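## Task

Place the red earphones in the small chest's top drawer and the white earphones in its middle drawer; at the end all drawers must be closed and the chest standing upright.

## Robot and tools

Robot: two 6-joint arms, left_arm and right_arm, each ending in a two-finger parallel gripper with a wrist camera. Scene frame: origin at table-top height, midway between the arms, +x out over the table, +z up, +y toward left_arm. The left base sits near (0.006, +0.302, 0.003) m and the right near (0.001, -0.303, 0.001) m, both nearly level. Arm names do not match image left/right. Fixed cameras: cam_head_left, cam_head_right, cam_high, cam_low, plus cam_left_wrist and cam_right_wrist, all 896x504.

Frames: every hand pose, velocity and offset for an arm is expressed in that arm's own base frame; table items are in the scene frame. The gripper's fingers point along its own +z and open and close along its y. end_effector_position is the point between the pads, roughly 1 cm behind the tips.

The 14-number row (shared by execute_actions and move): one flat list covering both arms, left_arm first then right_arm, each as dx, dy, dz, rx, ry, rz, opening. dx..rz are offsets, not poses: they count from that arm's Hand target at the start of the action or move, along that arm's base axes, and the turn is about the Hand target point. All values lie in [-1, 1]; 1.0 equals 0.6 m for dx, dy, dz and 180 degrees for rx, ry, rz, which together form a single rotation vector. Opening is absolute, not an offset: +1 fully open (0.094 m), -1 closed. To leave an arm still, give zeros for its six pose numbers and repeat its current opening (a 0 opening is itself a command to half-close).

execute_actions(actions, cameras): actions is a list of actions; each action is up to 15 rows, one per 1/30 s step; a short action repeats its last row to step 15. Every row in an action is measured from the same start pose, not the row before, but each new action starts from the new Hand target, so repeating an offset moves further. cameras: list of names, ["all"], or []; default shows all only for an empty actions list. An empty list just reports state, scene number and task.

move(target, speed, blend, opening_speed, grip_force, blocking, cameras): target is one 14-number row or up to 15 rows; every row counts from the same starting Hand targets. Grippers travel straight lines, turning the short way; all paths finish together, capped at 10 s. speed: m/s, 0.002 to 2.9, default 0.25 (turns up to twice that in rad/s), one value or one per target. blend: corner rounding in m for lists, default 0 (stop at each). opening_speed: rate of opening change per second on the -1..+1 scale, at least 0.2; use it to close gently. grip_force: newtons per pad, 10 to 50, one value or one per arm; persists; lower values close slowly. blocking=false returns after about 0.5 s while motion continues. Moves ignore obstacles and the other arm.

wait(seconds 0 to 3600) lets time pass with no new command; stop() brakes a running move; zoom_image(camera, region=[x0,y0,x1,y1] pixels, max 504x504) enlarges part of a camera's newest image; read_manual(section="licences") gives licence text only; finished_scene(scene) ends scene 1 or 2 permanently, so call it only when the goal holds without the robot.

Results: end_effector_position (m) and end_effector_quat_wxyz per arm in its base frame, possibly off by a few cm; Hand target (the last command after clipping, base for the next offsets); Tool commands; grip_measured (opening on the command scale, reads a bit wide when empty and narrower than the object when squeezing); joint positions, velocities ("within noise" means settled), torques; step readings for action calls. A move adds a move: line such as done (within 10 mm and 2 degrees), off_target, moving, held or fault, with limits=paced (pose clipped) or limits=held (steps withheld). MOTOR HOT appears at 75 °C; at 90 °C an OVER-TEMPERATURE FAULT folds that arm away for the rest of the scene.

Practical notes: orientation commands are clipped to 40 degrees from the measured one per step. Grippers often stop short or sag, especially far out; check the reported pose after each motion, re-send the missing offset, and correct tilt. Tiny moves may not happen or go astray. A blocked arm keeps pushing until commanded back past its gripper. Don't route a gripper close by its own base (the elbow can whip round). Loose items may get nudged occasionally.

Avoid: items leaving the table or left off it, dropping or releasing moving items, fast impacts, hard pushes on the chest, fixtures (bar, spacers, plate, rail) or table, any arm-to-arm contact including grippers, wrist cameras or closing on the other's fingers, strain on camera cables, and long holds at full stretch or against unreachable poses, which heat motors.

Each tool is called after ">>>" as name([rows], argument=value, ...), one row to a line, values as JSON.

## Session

>>> execute_actions(actions=[], cameras=["all"])

>>> zoom_image(camera="cam_high", region=[320, 0, 720, 440])

>>> zoom_image(camera="cam_head_left", region=[240, 160, 680, 380])

Scene clock: 0.00 s.
left_arm: end_effector_position=(+0.3875, +0.0066, +0.0813) grip_measured=+1.000 end_effector_quat_wxyz=(+0.554, -0.042, +0.832, +0.004) | right_arm: end_effector_position=(+0.3957, -0.0366, +0.0912) grip_measured=+1.000 end_effector_quat_wxyz=(+0.572, +0.047, +0.819, -0.007)
Joint positions: left_arm=[-0.011 1.515 0.36 0.757 -0.064 -0.07 0.094] | right_arm=[-0.108 1.538 0.381 0.803 -0.036 0.033 0.094]
Joint velocities: within noise
Joint torques (N m): no reading
Heat: left arm: 25 °C; right arm: 24 °C.
Hand target: left_arm +0.3917, +0.0068, +0.0906; +0.566, -0.042, +0.823, +0.004 | right_arm +0.3975, -0.0369, +0.0939; +0.574, +0.047, +0.817, -0.007
Tool commands: left_gripper/opening=+1.0 right_gripper/opening=+1.0

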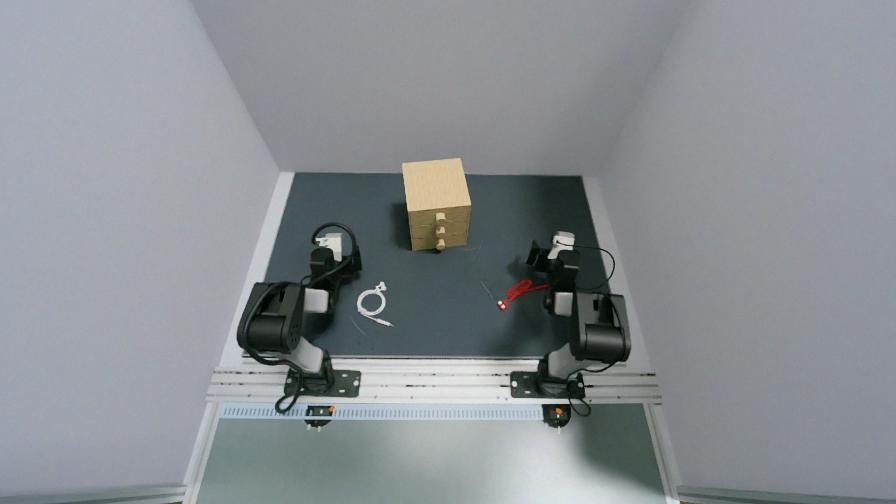

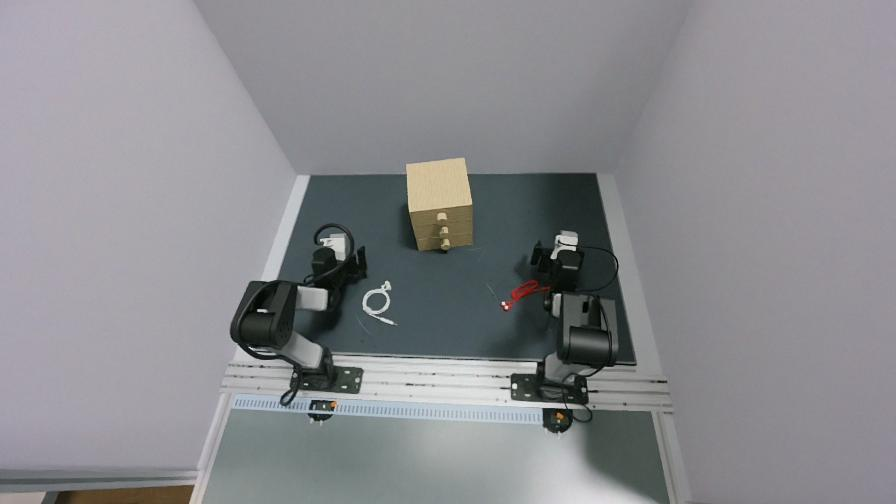

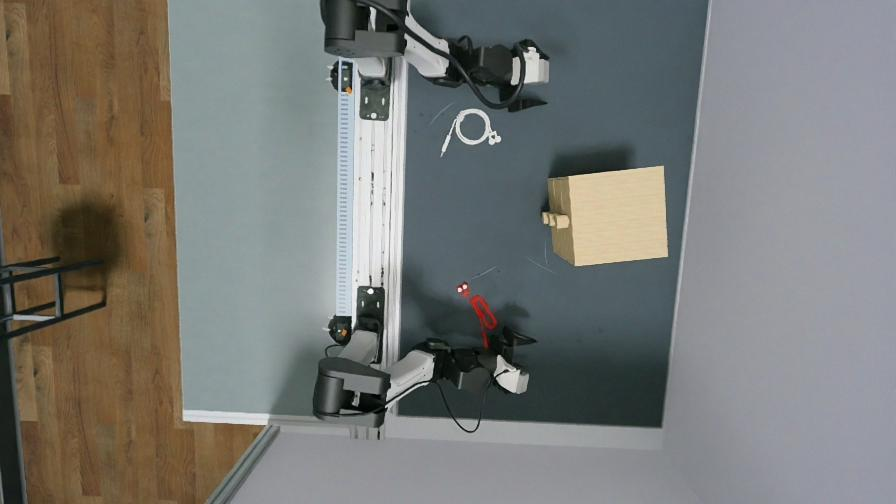

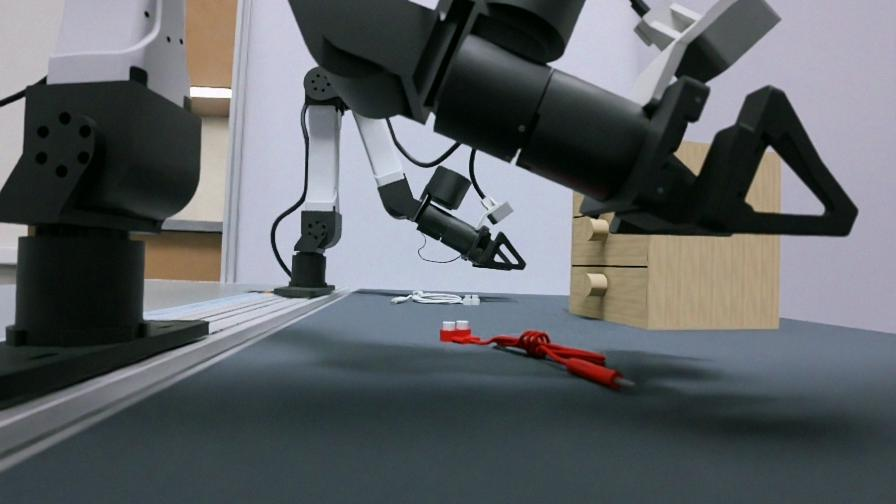

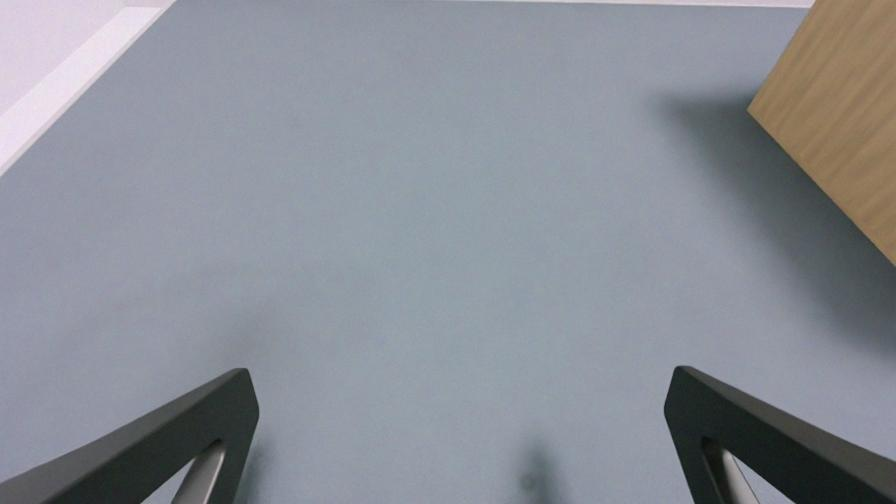

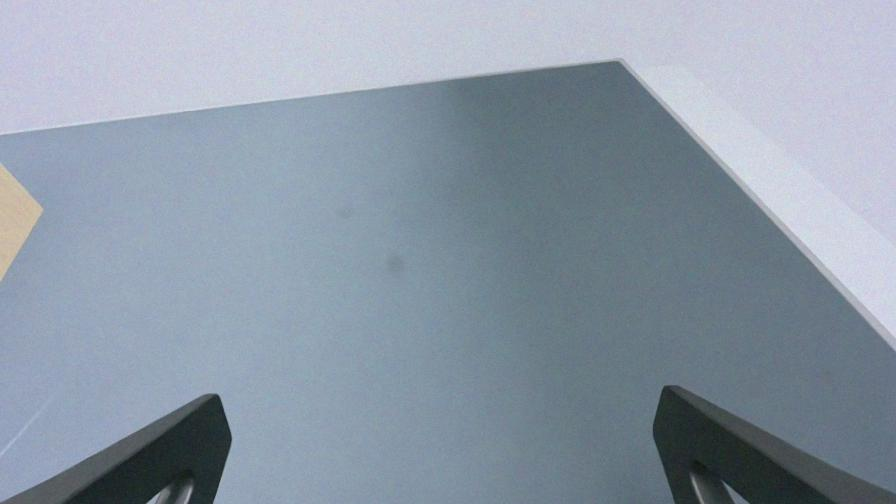

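Scaled by 1.145 from the camera's image (finer frame: 1280x720).

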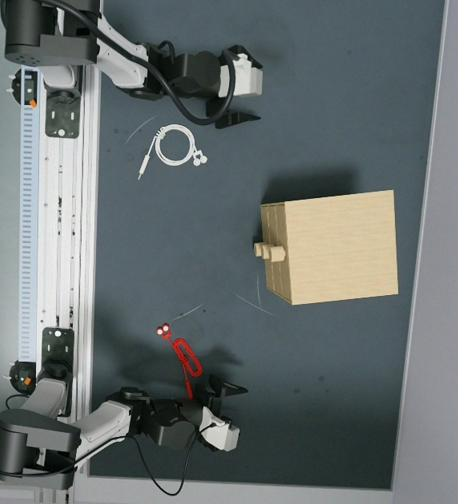

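Scaled by 1.145 from the camera's image (finer frame: 1280x720).

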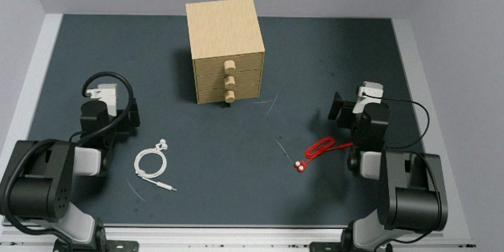

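>>> zoom_image(camera="cam_high", region=[520, 140, 680, 290])

>>> zoom_image(camera="cam_head_left", region=[380, 140, 500, 270])

>>> zoom_image(camera="cam_low", region=[380, 260, 680, 420])

>>> zoom_image(camera="cam_high", region=[420, 90, 560, 370])

Scaled by 3.150 from the camera's image (finer frame: 1280x720).

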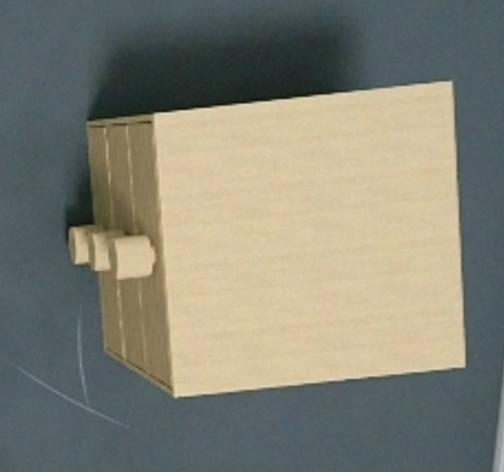

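Scaled by 3.877 from the camera's image (finer frame: 1280x720).

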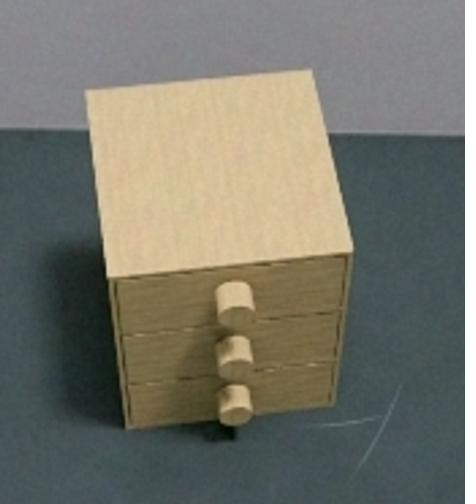

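Scaled by 1.680 from the camera's image (finer frame: 1280x720).

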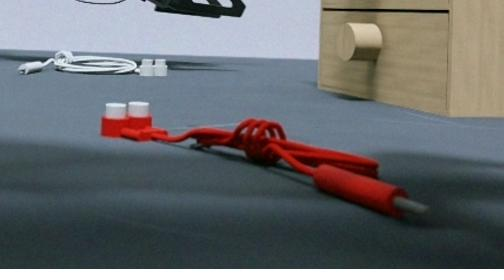

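Scaled by 1.800 from the camera's image (finer frame: 1280x720).

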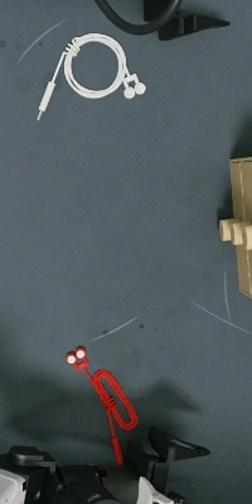

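>>> move(target=[-0.1062, -0.5613, 0.2023, 0.0187, -0.0484, 0.0275, 0.6, -0.1518, 0.1397, 0.0685, 0.1956, 0.3499, -0.2434, 0.4], speed=0.4, cameras=["cam_left_wrist", "cam_right_wrist", "cam_high", "cam_low"])

Scene clock: 8.83 s.
left_arm: end_effector_position=(+0.3263, -0.3242, +0.1995) grip_measured=+0.602 end_effector_quat_wxyz=(+0.618, -0.038, +0.782, +0.063) | right_arm: end_effector_position=(+0.3026, +0.0463, +0.1352) grip_measured=+0.402 end_effector_quat_wxyz=(+0.008, +0.471, +0.882, -0.001)
Joint positions: left_arm=[-1.144 1.834 1.266 -0.138 -1.213 -0.622 0.075] | right_arm=[0.158 1.689 1.479 -1.349 0.011 1.139 0.066]
Joint torques (N m): left_arm=[-0.1 -8.02 8.95 1.52 -0.81 -0.21] | right_arm=[-0.28 -5.55 7.99 0.2 0.01 0.15]
Heat: left arm: 26 °C; right arm: 25 °C.
Hand target: left_arm +0.3278, -0.3300, +0.2120; +0.627, -0.061, +0.775, +0.049 | right_arm +0.3064, +0.0468, +0.1349; +0.000, +0.478, +0.879, +0.000
Off the commanded pose: left_arm 0.014 m, 3 deg | right_arm 0.004 m, 1 deg.
move: off_target (left_arm)
Images, in order (width x height): cam_high 896x504, cam_low 896x504, cam_left_wrist 896x504, cam_right_wrist 896x504.

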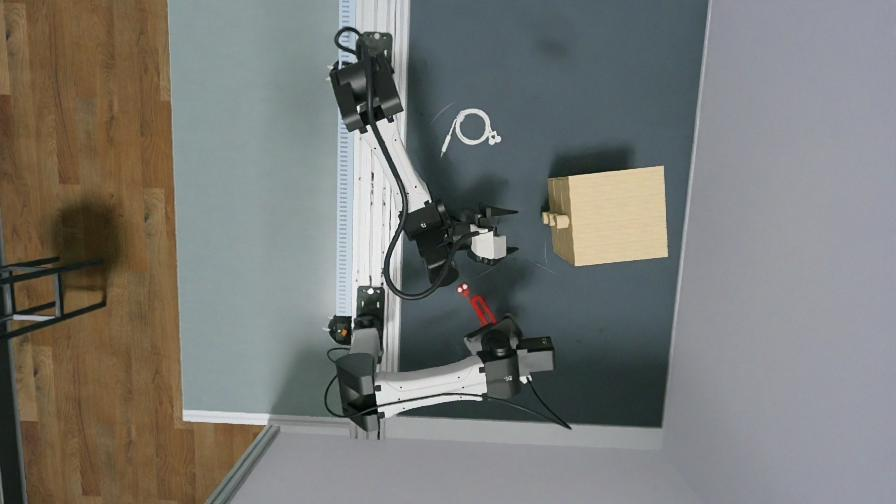

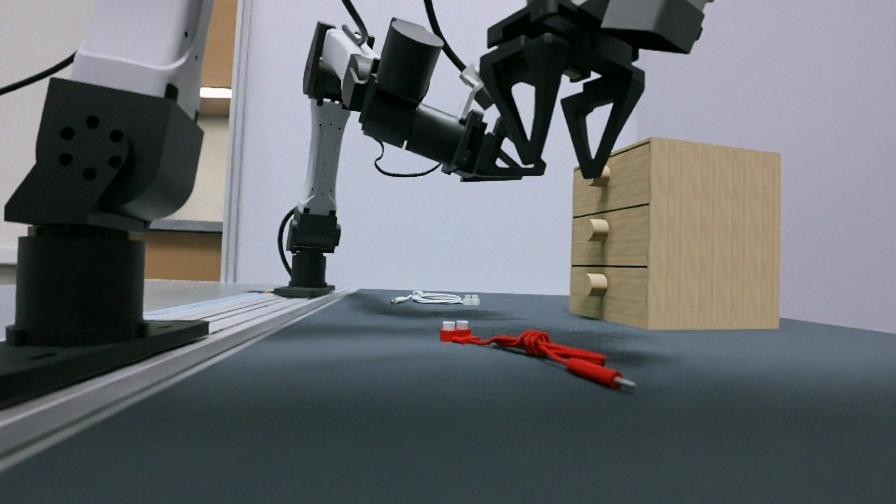

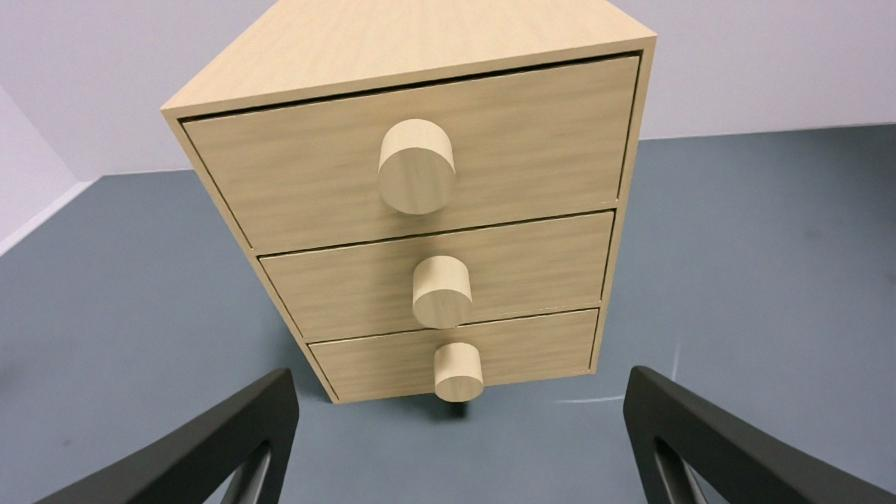

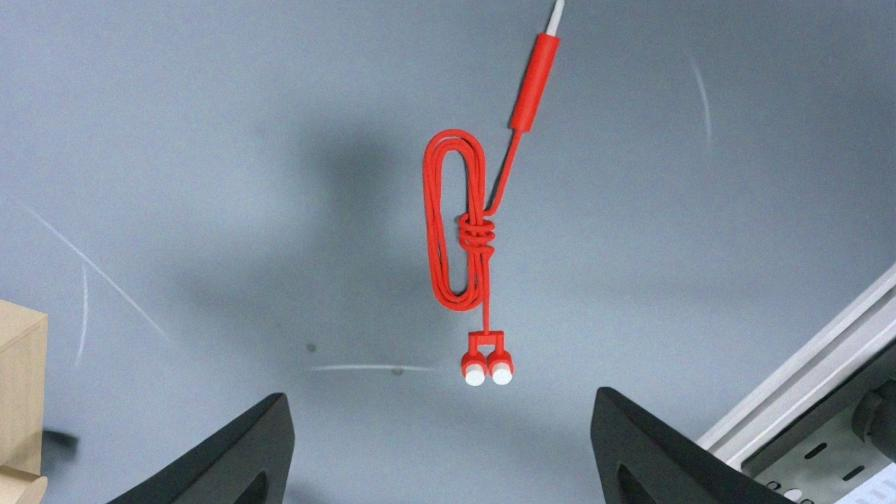

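>>> move(target=[0.1308, 0.0248, 0.0117, -0.0272, -0.0047, 0.0078, 0.277, -0.0175, 0.0007, -0.175, 0.0045, 0.0108, 0, 0.3], speed=0.2, cameras=["cam_left_wrist", "cam_right_wrist"])

Scene clock: 12.87 s.
left_arm: end_effector_position=(+0.3981, -0.3094, +0.2038) grip_measured=+0.279 end_effector_quat_wxyz=(+0.618, -0.079, +0.781, +0.043) | right_arm: end_effector_position=(+0.2965, +0.0475, +0.0404) grip_measured=+0.302 end_effector_quat_wxyz=(-0.009, +0.473, +0.881, -0.002)
Joint positions: left_arm=[-0.971 1.906 1.337 0.047 -1.085 -0.501 0.06] | right_arm=[0.154 1.749 1.165 -1.003 -0.008 1.139 0.061]
Joint torques (N m): left_arm=[1.01 -8.84 9.1 2.09 -0.41 0.01] | right_arm=[-0.28 -5.76 4.19 0.52 0 0.11]
Heat: left arm: 27 °C; right arm: 26 °C.
Hand target: left_arm +0.4063, -0.3152, +0.2190; +0.629, -0.098, +0.771, +0.023 | right_arm +0.2960, +0.0474, +0.0300; -0.018, +0.477, +0.879, -0.002
Off the commanded pose: left_arm 0.018 m, 4 deg | right_arm 0.010 m, 1 deg.
move: off_target (left_arm)

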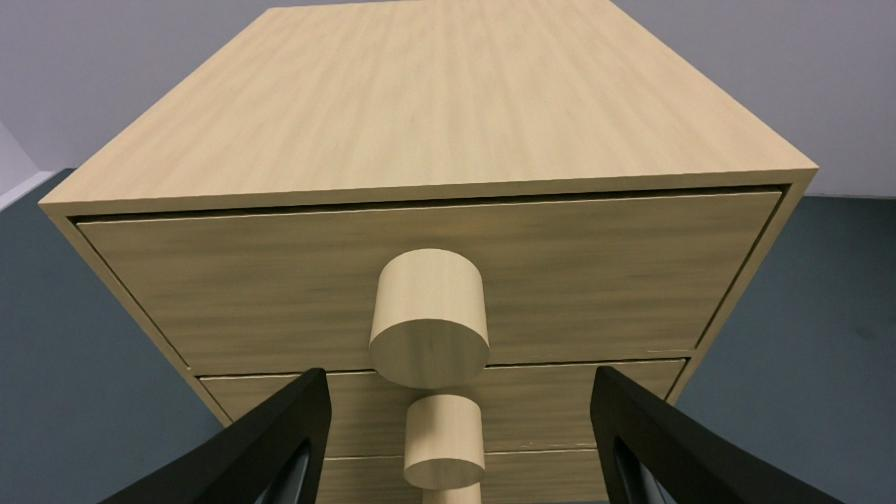

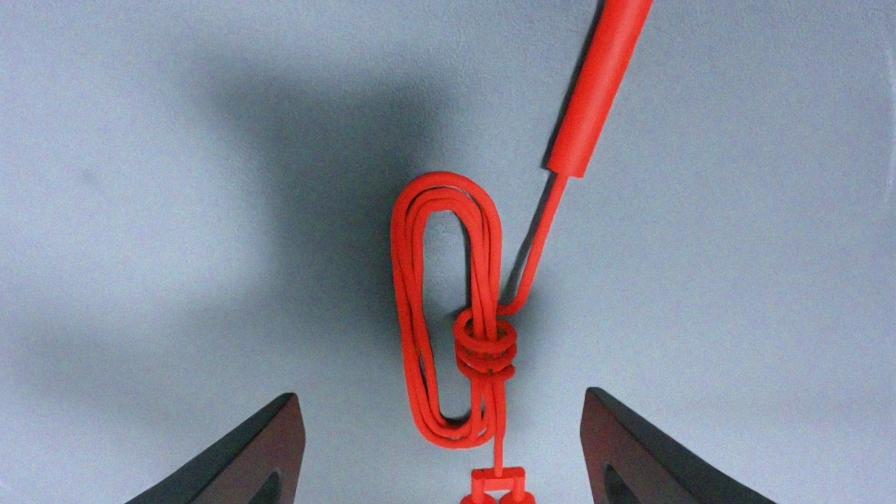

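>>> move([
  [0.051, 0.0175, 0.0083, 0, 0, 0, 0.277, -0.0048, -0.0032, -0.0583, 0, 0, 0, 0.3],
  [0.051, 0.0175, 0.0083, 0, 0, 0, -1.0, -0.0048, -0.0032, -0.0583, 0, 0, 0, -1.0],
  [-0.1788, -0.0222, 0.0083, 0, 0, 0, -1.0, -0.0048, -0.0032, 0.1083, 0, 0, 0, -1.0],
], speed=[0.07, 0.07, 0.13], cameras=["cam_left_wrist", "cam_right_wrist", "cam_low", "cam_high"])

Scene clock: 17.97 s.
left_arm: end_effector_position=(+0.3018, -0.3225, +0.2008) grip_measured=-0.430 end_effector_quat_wxyz=(+0.621, -0.079, +0.778, +0.049) | right_arm: end_effector_position=(+0.2877, +0.0453, +0.0819) grip_measured=-0.869 end_effector_quat_wxyz=(-0.031, +0.475, +0.879, -0.016)
Joint positions: left_arm=[-1.205 1.836 1.311 -0.368 -1.279 -0.894 0.027] | right_arm=[0.15 1.723 1.303 -1.219 -0.011 1.139 0.006]
Joint torques (N m): left_arm=[-0.69 -10.97 8.85 1.17 -0.79 -0.14] | right_arm=[-0.28 -9.96 7.83 0.01 0.03 0.07]
Heat: left arm: 28 °C; right arm: 26 °C.
Hand target: left_arm +0.2990, -0.3285, +0.2240; +0.629, -0.098, +0.771, +0.023 | right_arm +0.2931, +0.0455, +0.0949; -0.018, +0.477, +0.879, -0.002
Off the commanded pose: left_arm 0.024 m, 4 deg | right_arm 0.014 m, 2 deg.
move: off_target (left_arm, right_arm); target 2's new opening was sent with left_arm's hand 0.019 m and 4 deg from that target
Images, in order (width x height): cam_high 896x504, cam_low 896x504, cam_left_wrist 896x504, cam_right_wrist 896x504.

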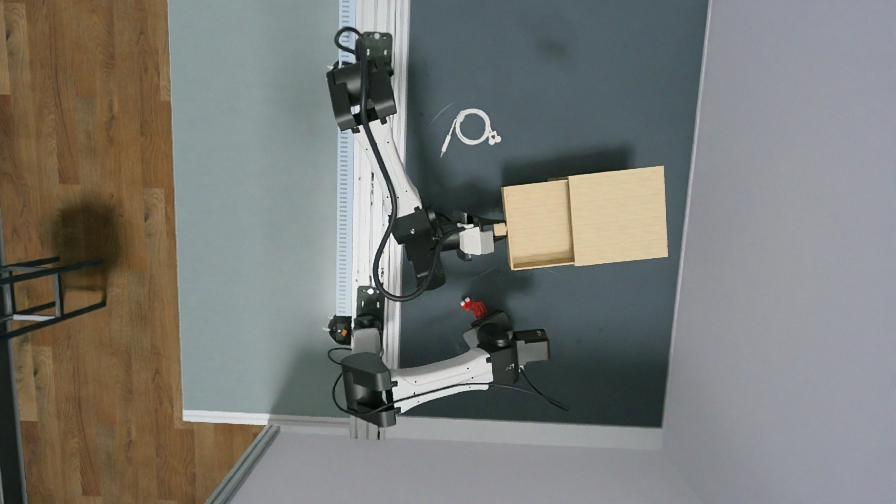

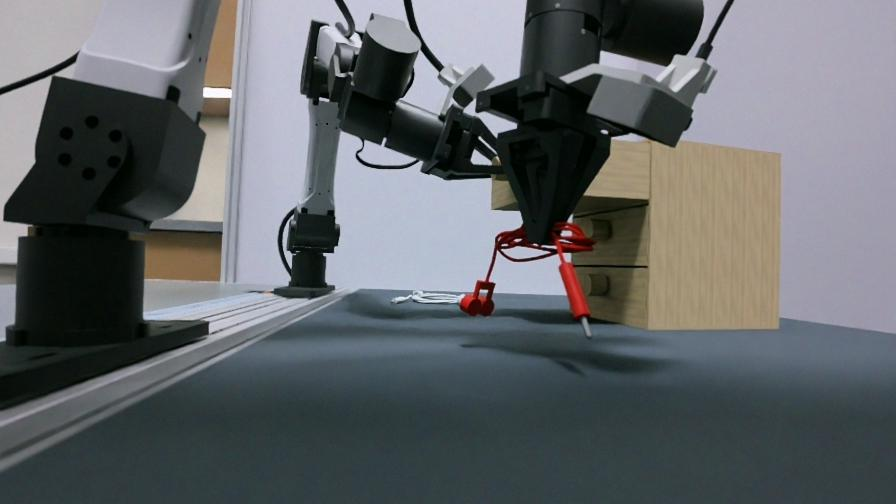

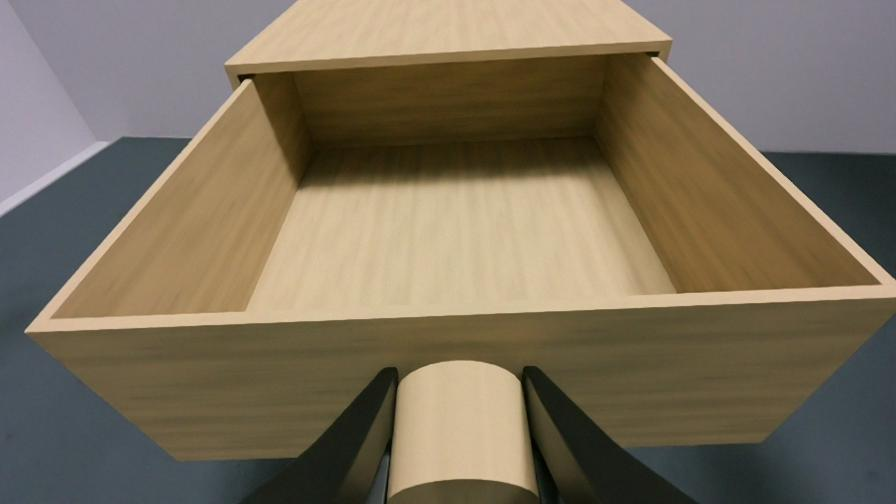

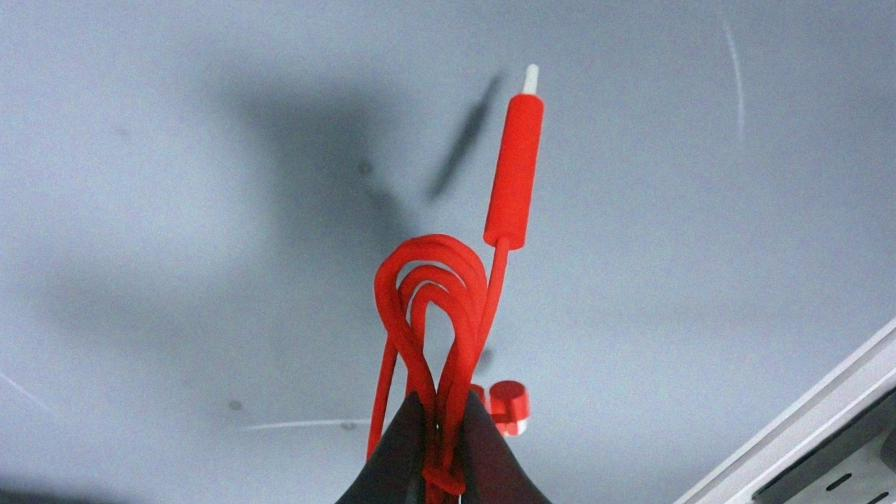

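>>> move([
  [0, 0, 0, 0, 0, 0, 0.1, -0.0135, 0.0242, 0.1752, 0.0002, -0.0504, 0.0864, -1.0],
  [-0.0738, -0.0128, 0, 0, 0, 0, 0.1, -0.0218, 0.0908, 0.3418, 0.0006, -0.1343, 0.2304, -1.0],
  [-0.115, 0.1475, 0.0433, -0.0364, 0.1696, 0.0103, 0.1, 0.0115, 0.2575, 0.4252, 0.001, -0.235, 0.4032, -1.0],
  [-0.094, 0.4412, -0.14, -0.0909, 0.4239, 0.0257, 0.1, 0.1415, 0.4342, 0.4335, 0.0014, -0.3357, 0.576, -1.0],
], speed=0.35, blend=[0.0, 0.015, 0.04, 0], cameras=["cam_left_wrist", "cam_right_wrist", "cam_low", "cam_high", "cam_head_left"])

Scene clock: 28.27 s.
left_arm: end_effector_position=(+0.2458, -0.0655, +0.1419) grip_measured=+0.098 end_effector_quat_wxyz=(+0.011, -0.174, +0.985, -0.002) | right_arm: end_effector_position=(+0.3742, +0.3014, +0.3584) grip_measured=-0.869 end_effector_quat_wxyz=(+0.379, -0.412, +0.806, +0.192)
Joint positions: left_arm=[-0.265 1.484 1.297 -1.362 -0.006 -0.615 0.052] | right_arm=[0.579 1.866 2.276 -1.136 -0.276 -0.242 0.006]
Joint torques (N m): left_arm=[1.07 -4.51 5.11 0.19 0.03 0.15] | right_arm=[0.31 -6.86 7.92 1.89 -0.14 -0.02]
Heat: left arm: 30 °C; right arm: 27 °C.
Hand target: left_arm +0.2426, -0.0638, +0.1400; +0.001, -0.173, +0.985, +0.000 | right_arm +0.3781, +0.3060, +0.3550; +0.375, -0.418, +0.804, +0.195
Off the commanded pose: left_arm 0.004 m, 1 deg | right_arm 0.007 m, 1 deg.
move: done
Images, in order (width x height): cam_head_left 896x504, cam_high 896x504, cam_low 896x504, cam_left_wrist 896x504, cam_right_wrist 896x504.

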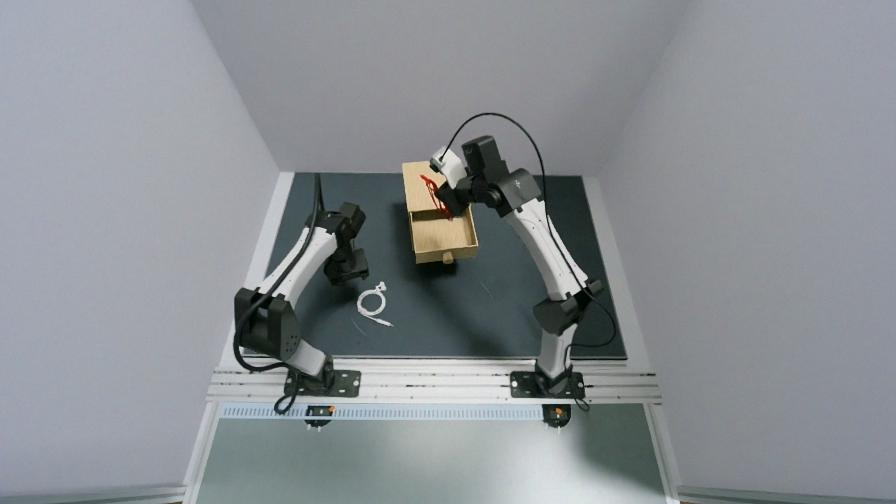

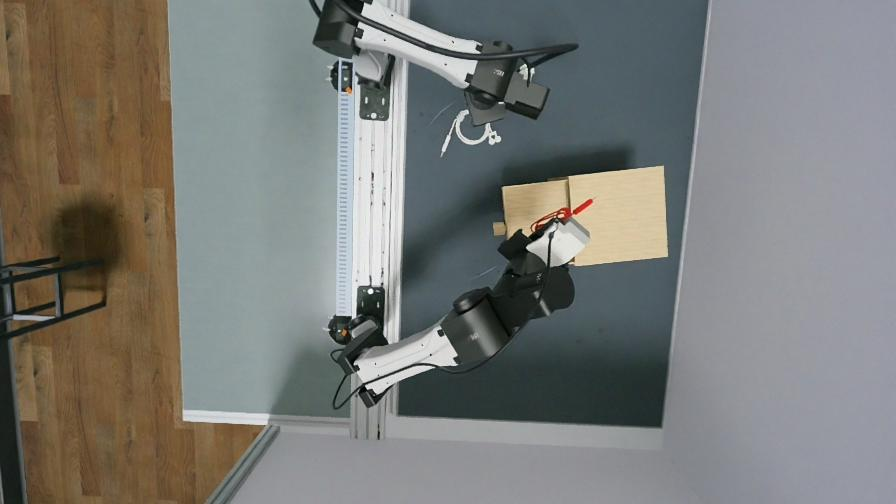

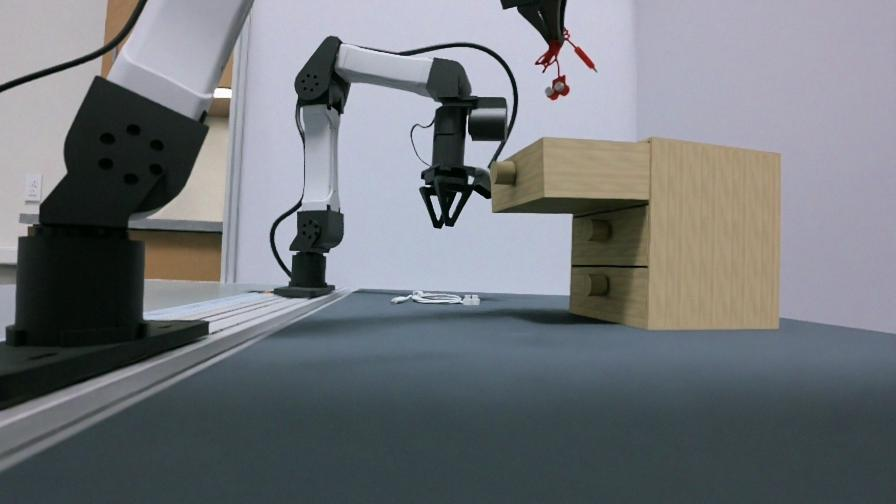

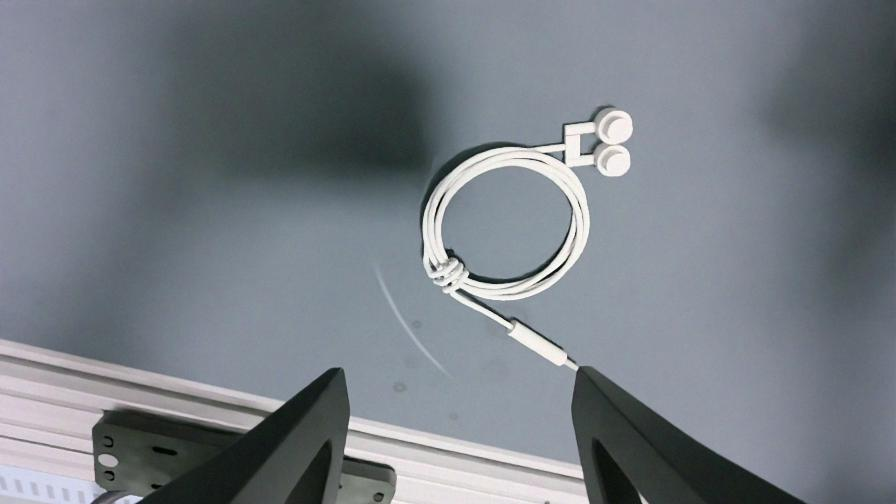

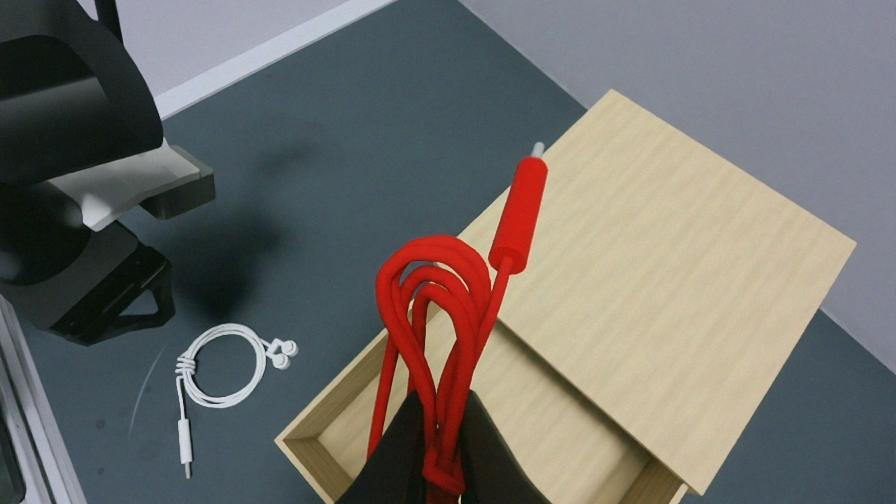

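>>> move([
  [-0.0038, 0.0142, -0.1367, 0, 0, 0, -0.15, 0.016, -0.053, -0.1307, -0.0265, 0.0097, 0.1669, -1.0],
  [-0.0038, 0.0142, -0.17, 0, 0, 0, -0.15, 0.016, -0.053, -0.295, -0.0792, 0.0289, 0.1661, -1.0],
], speed=[0.25, 0.12], blend=[0.01, 0], cameras=["cam_left_wrist", "cam_right_wrist", "cam_low", "cam_high"])

Scene clock: 34.57 s.
left_arm: end_effector_position=(+0.2404, -0.0567, +0.0424) grip_measured=-0.148 end_effector_quat_wxyz=(+0.002, -0.174, +0.985, +0.002) | right_arm: end_effector_position=(+0.3839, +0.2730, +0.1924) grip_measured=-0.869 end_effector_quat_wxyz=(-0.230, +0.643, -0.701, -0.207)
Joint positions: left_arm=[-0.235 1.531 0.939 -0.976 -0.005 -0.584 0.04] | right_arm=[0.429 2.04 2.014 -1.194 -0.535 -0.959 0.006]
Joint torques (N m): left_arm=[1.18 -4.56 3.95 0.46 -0.03 0.11] | right_arm=[0.68 -9.35 4.71 1.3 -0.1 0.04]
Heat: left arm: 30 °C; right arm: 28 °C.
Hand target: left_arm +0.2403, -0.0553, +0.0380; +0.000, -0.173, +0.985, +0.000 | right_arm +0.3877, +0.2741, +0.1780; -0.221, +0.644, -0.704, -0.203
Off the commanded pose: left_arm 0.005 m, 0 deg | right_arm 0.015 m, 1 deg.
move: off_target (right_arm)
Images, in order (width x height): cam_high 896x504, cam_low 896x504, cam_left_wrist 896x504, cam_right_wrist 896x504.

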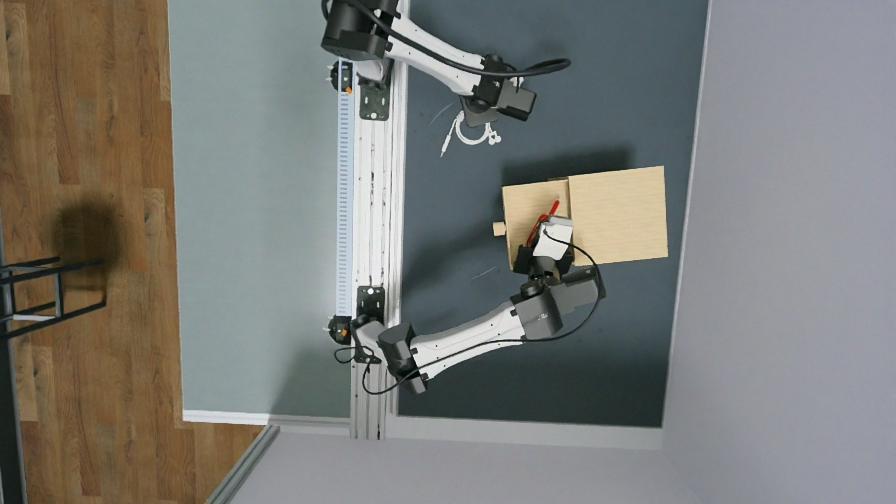

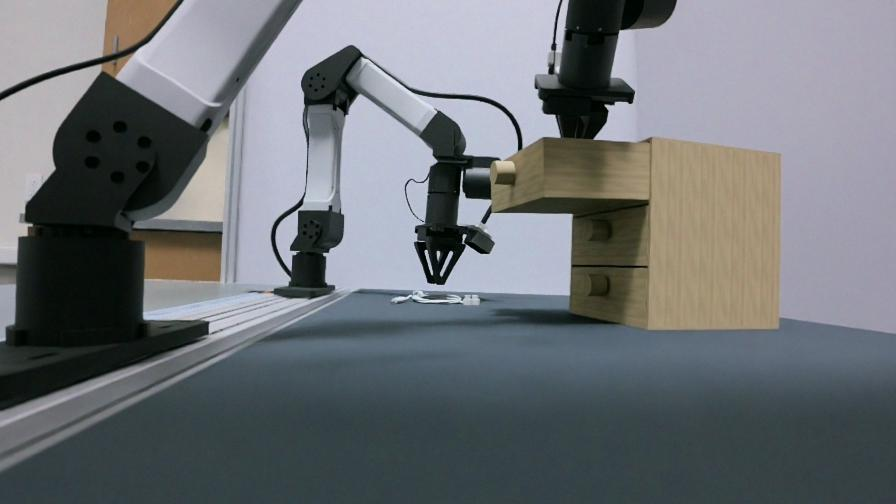

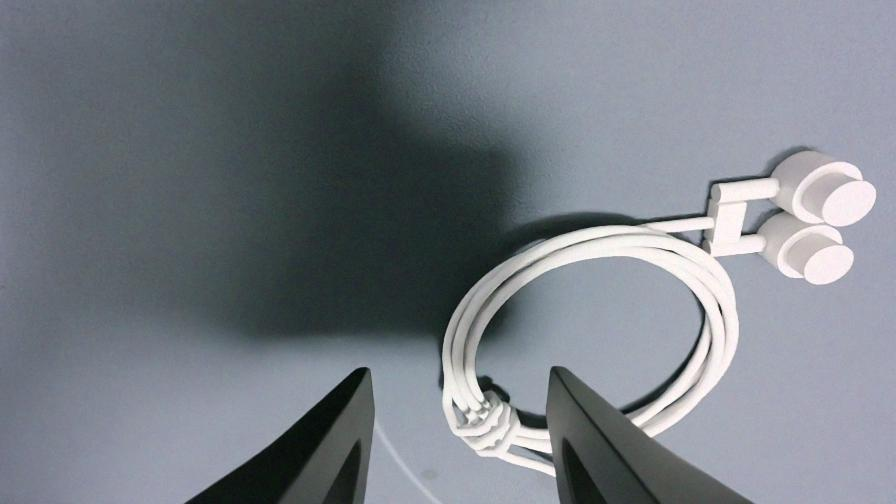

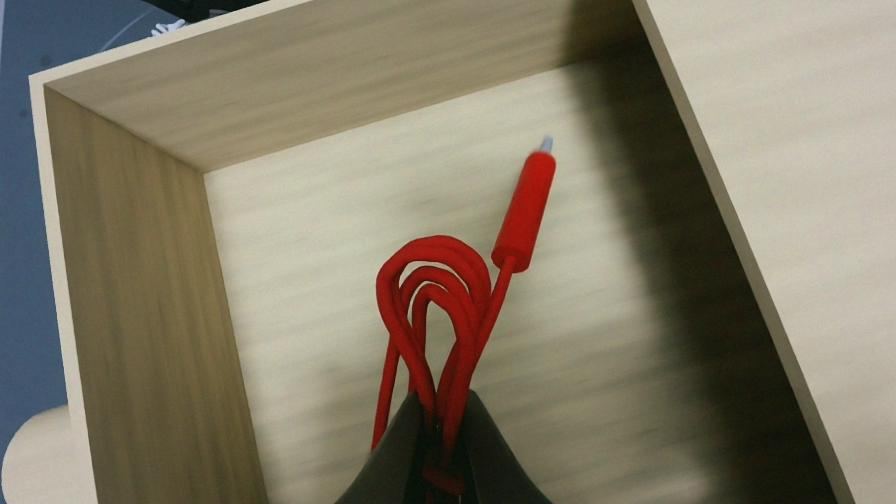

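>>> move([
  [0.0063, 0.0023, -0.0325, 0, 0, 0, -0.15, 0, 0, -0.03, 0, 0, 0, -1.0],
  [0.0063, 0.0023, -0.0325, 0, 0, 0, -1.0, 0, 0, -0.03, 0, 0, 0, -0.05],
  [0.0063, 0.0023, 0.1167, 0, 0, 0, -1.0, -0.005, -0.0572, 0.0518, 0, 0, 0, -0.05],
  [0.0063, 0.0023, 0.1167, 0, 0, 0, -1.0, -0.005, -0.0572, 0.2183, 0, 0, 0, -0.05],
], speed=[0.06, 0.06, 0.12, 0.2], blend=[0, 0, 0.015, 0], cameras=["cam_left_wrist", "cam_right_wrist", "cam_low", "cam_high"])

Scene clock: 39.23 s.
left_arm: end_effector_position=(+0.2370, -0.0539, +0.0954) grip_measured=-0.983 end_effector_quat_wxyz=(-0.017, -0.173, +0.985, +0.009) | right_arm: end_effector_position=(+0.3803, +0.2401, +0.3148) grip_measured=-0.052 end_effector_quat_wxyz=(+0.303, -0.625, +0.696, +0.181)
Joint positions: left_arm=[-0.226 1.504 1.13 -1.234 -0.003 -0.575 0.001] | right_arm=[0.36 2.053 2.517 -1.54 -0.549 -0.963 0.045]
Joint torques (N m): left_arm=[1.17 -6.64 7.94 0.03 -0.05 0.11] | right_arm=[-0.39 -7.69 6.93 1.16 -0.29 0.16]
Heat: left arm: 30 °C; right arm: 28 °C.
Hand target: left_arm +0.2440, -0.0539, +0.1080; +0.000, -0.173, +0.985, +0.000 | right_arm +0.3846, +0.2398, +0.3089; +0.221, -0.644, +0.704, +0.203
Off the commanded pose: left_arm 0.014 m, 2 deg | right_arm 0.007 m, 10 deg.
joint sent to its limit (right arm) — joint 4 (wrist pitch), lower limit. The joint targets are off in orientation, not in position.
move: off_target (left_arm, right_arm)
Images, in order (width x height): cam_high 896x504, cam_low 896x504, cam_left_wrist 896x504, cam_right_wrist 896x504.

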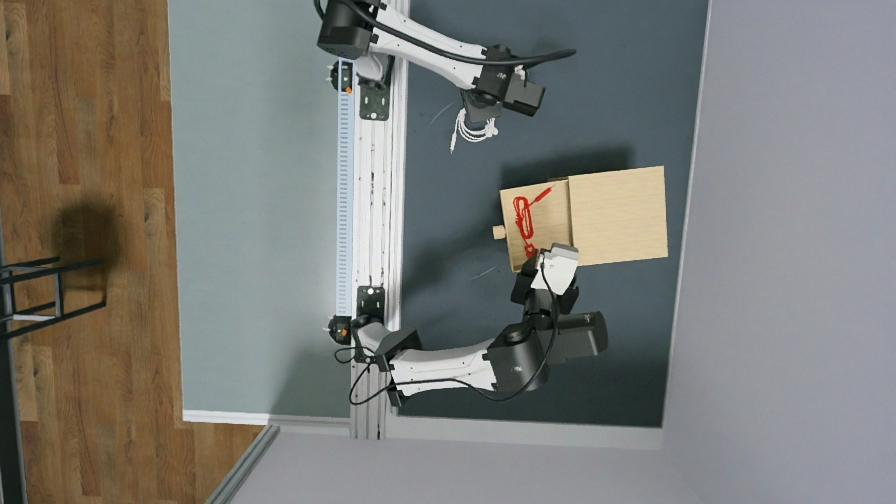

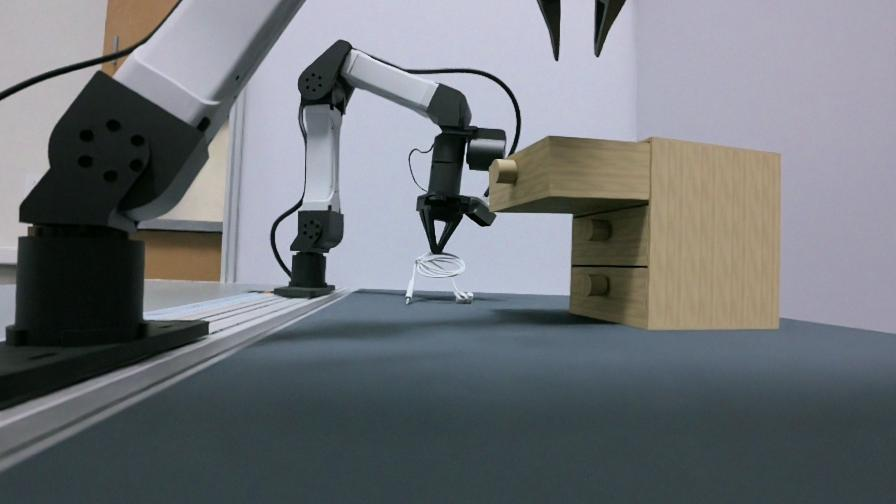

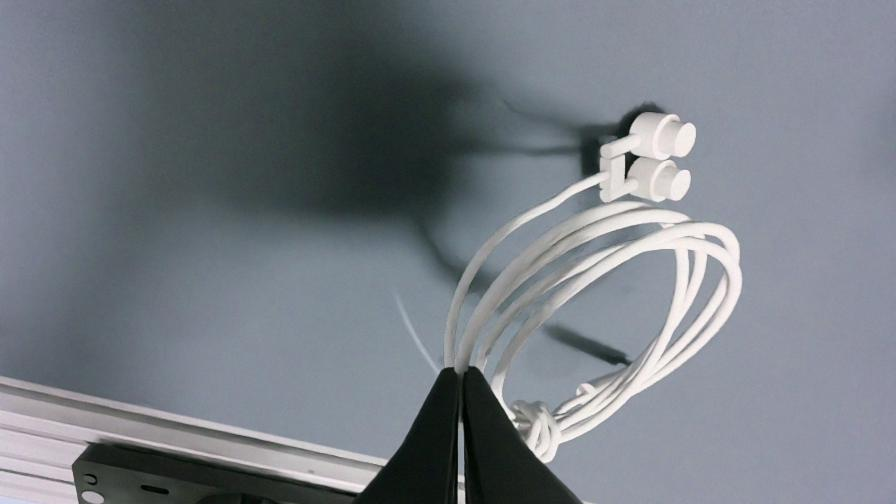

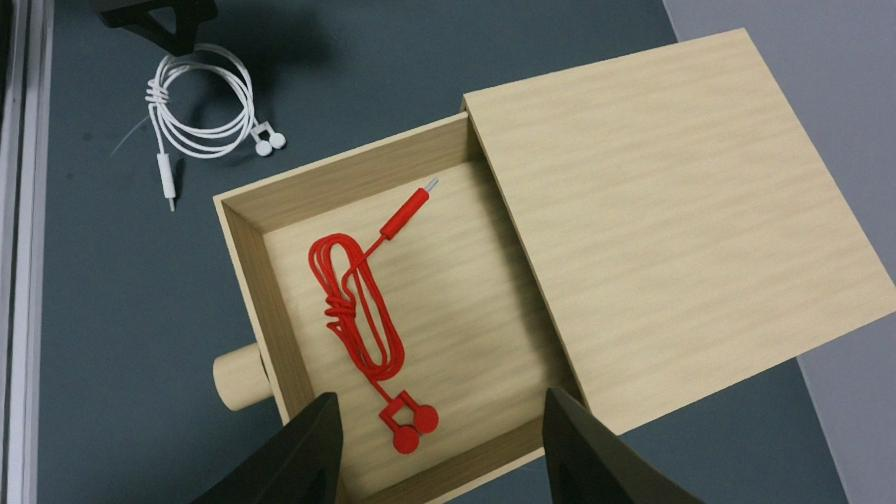

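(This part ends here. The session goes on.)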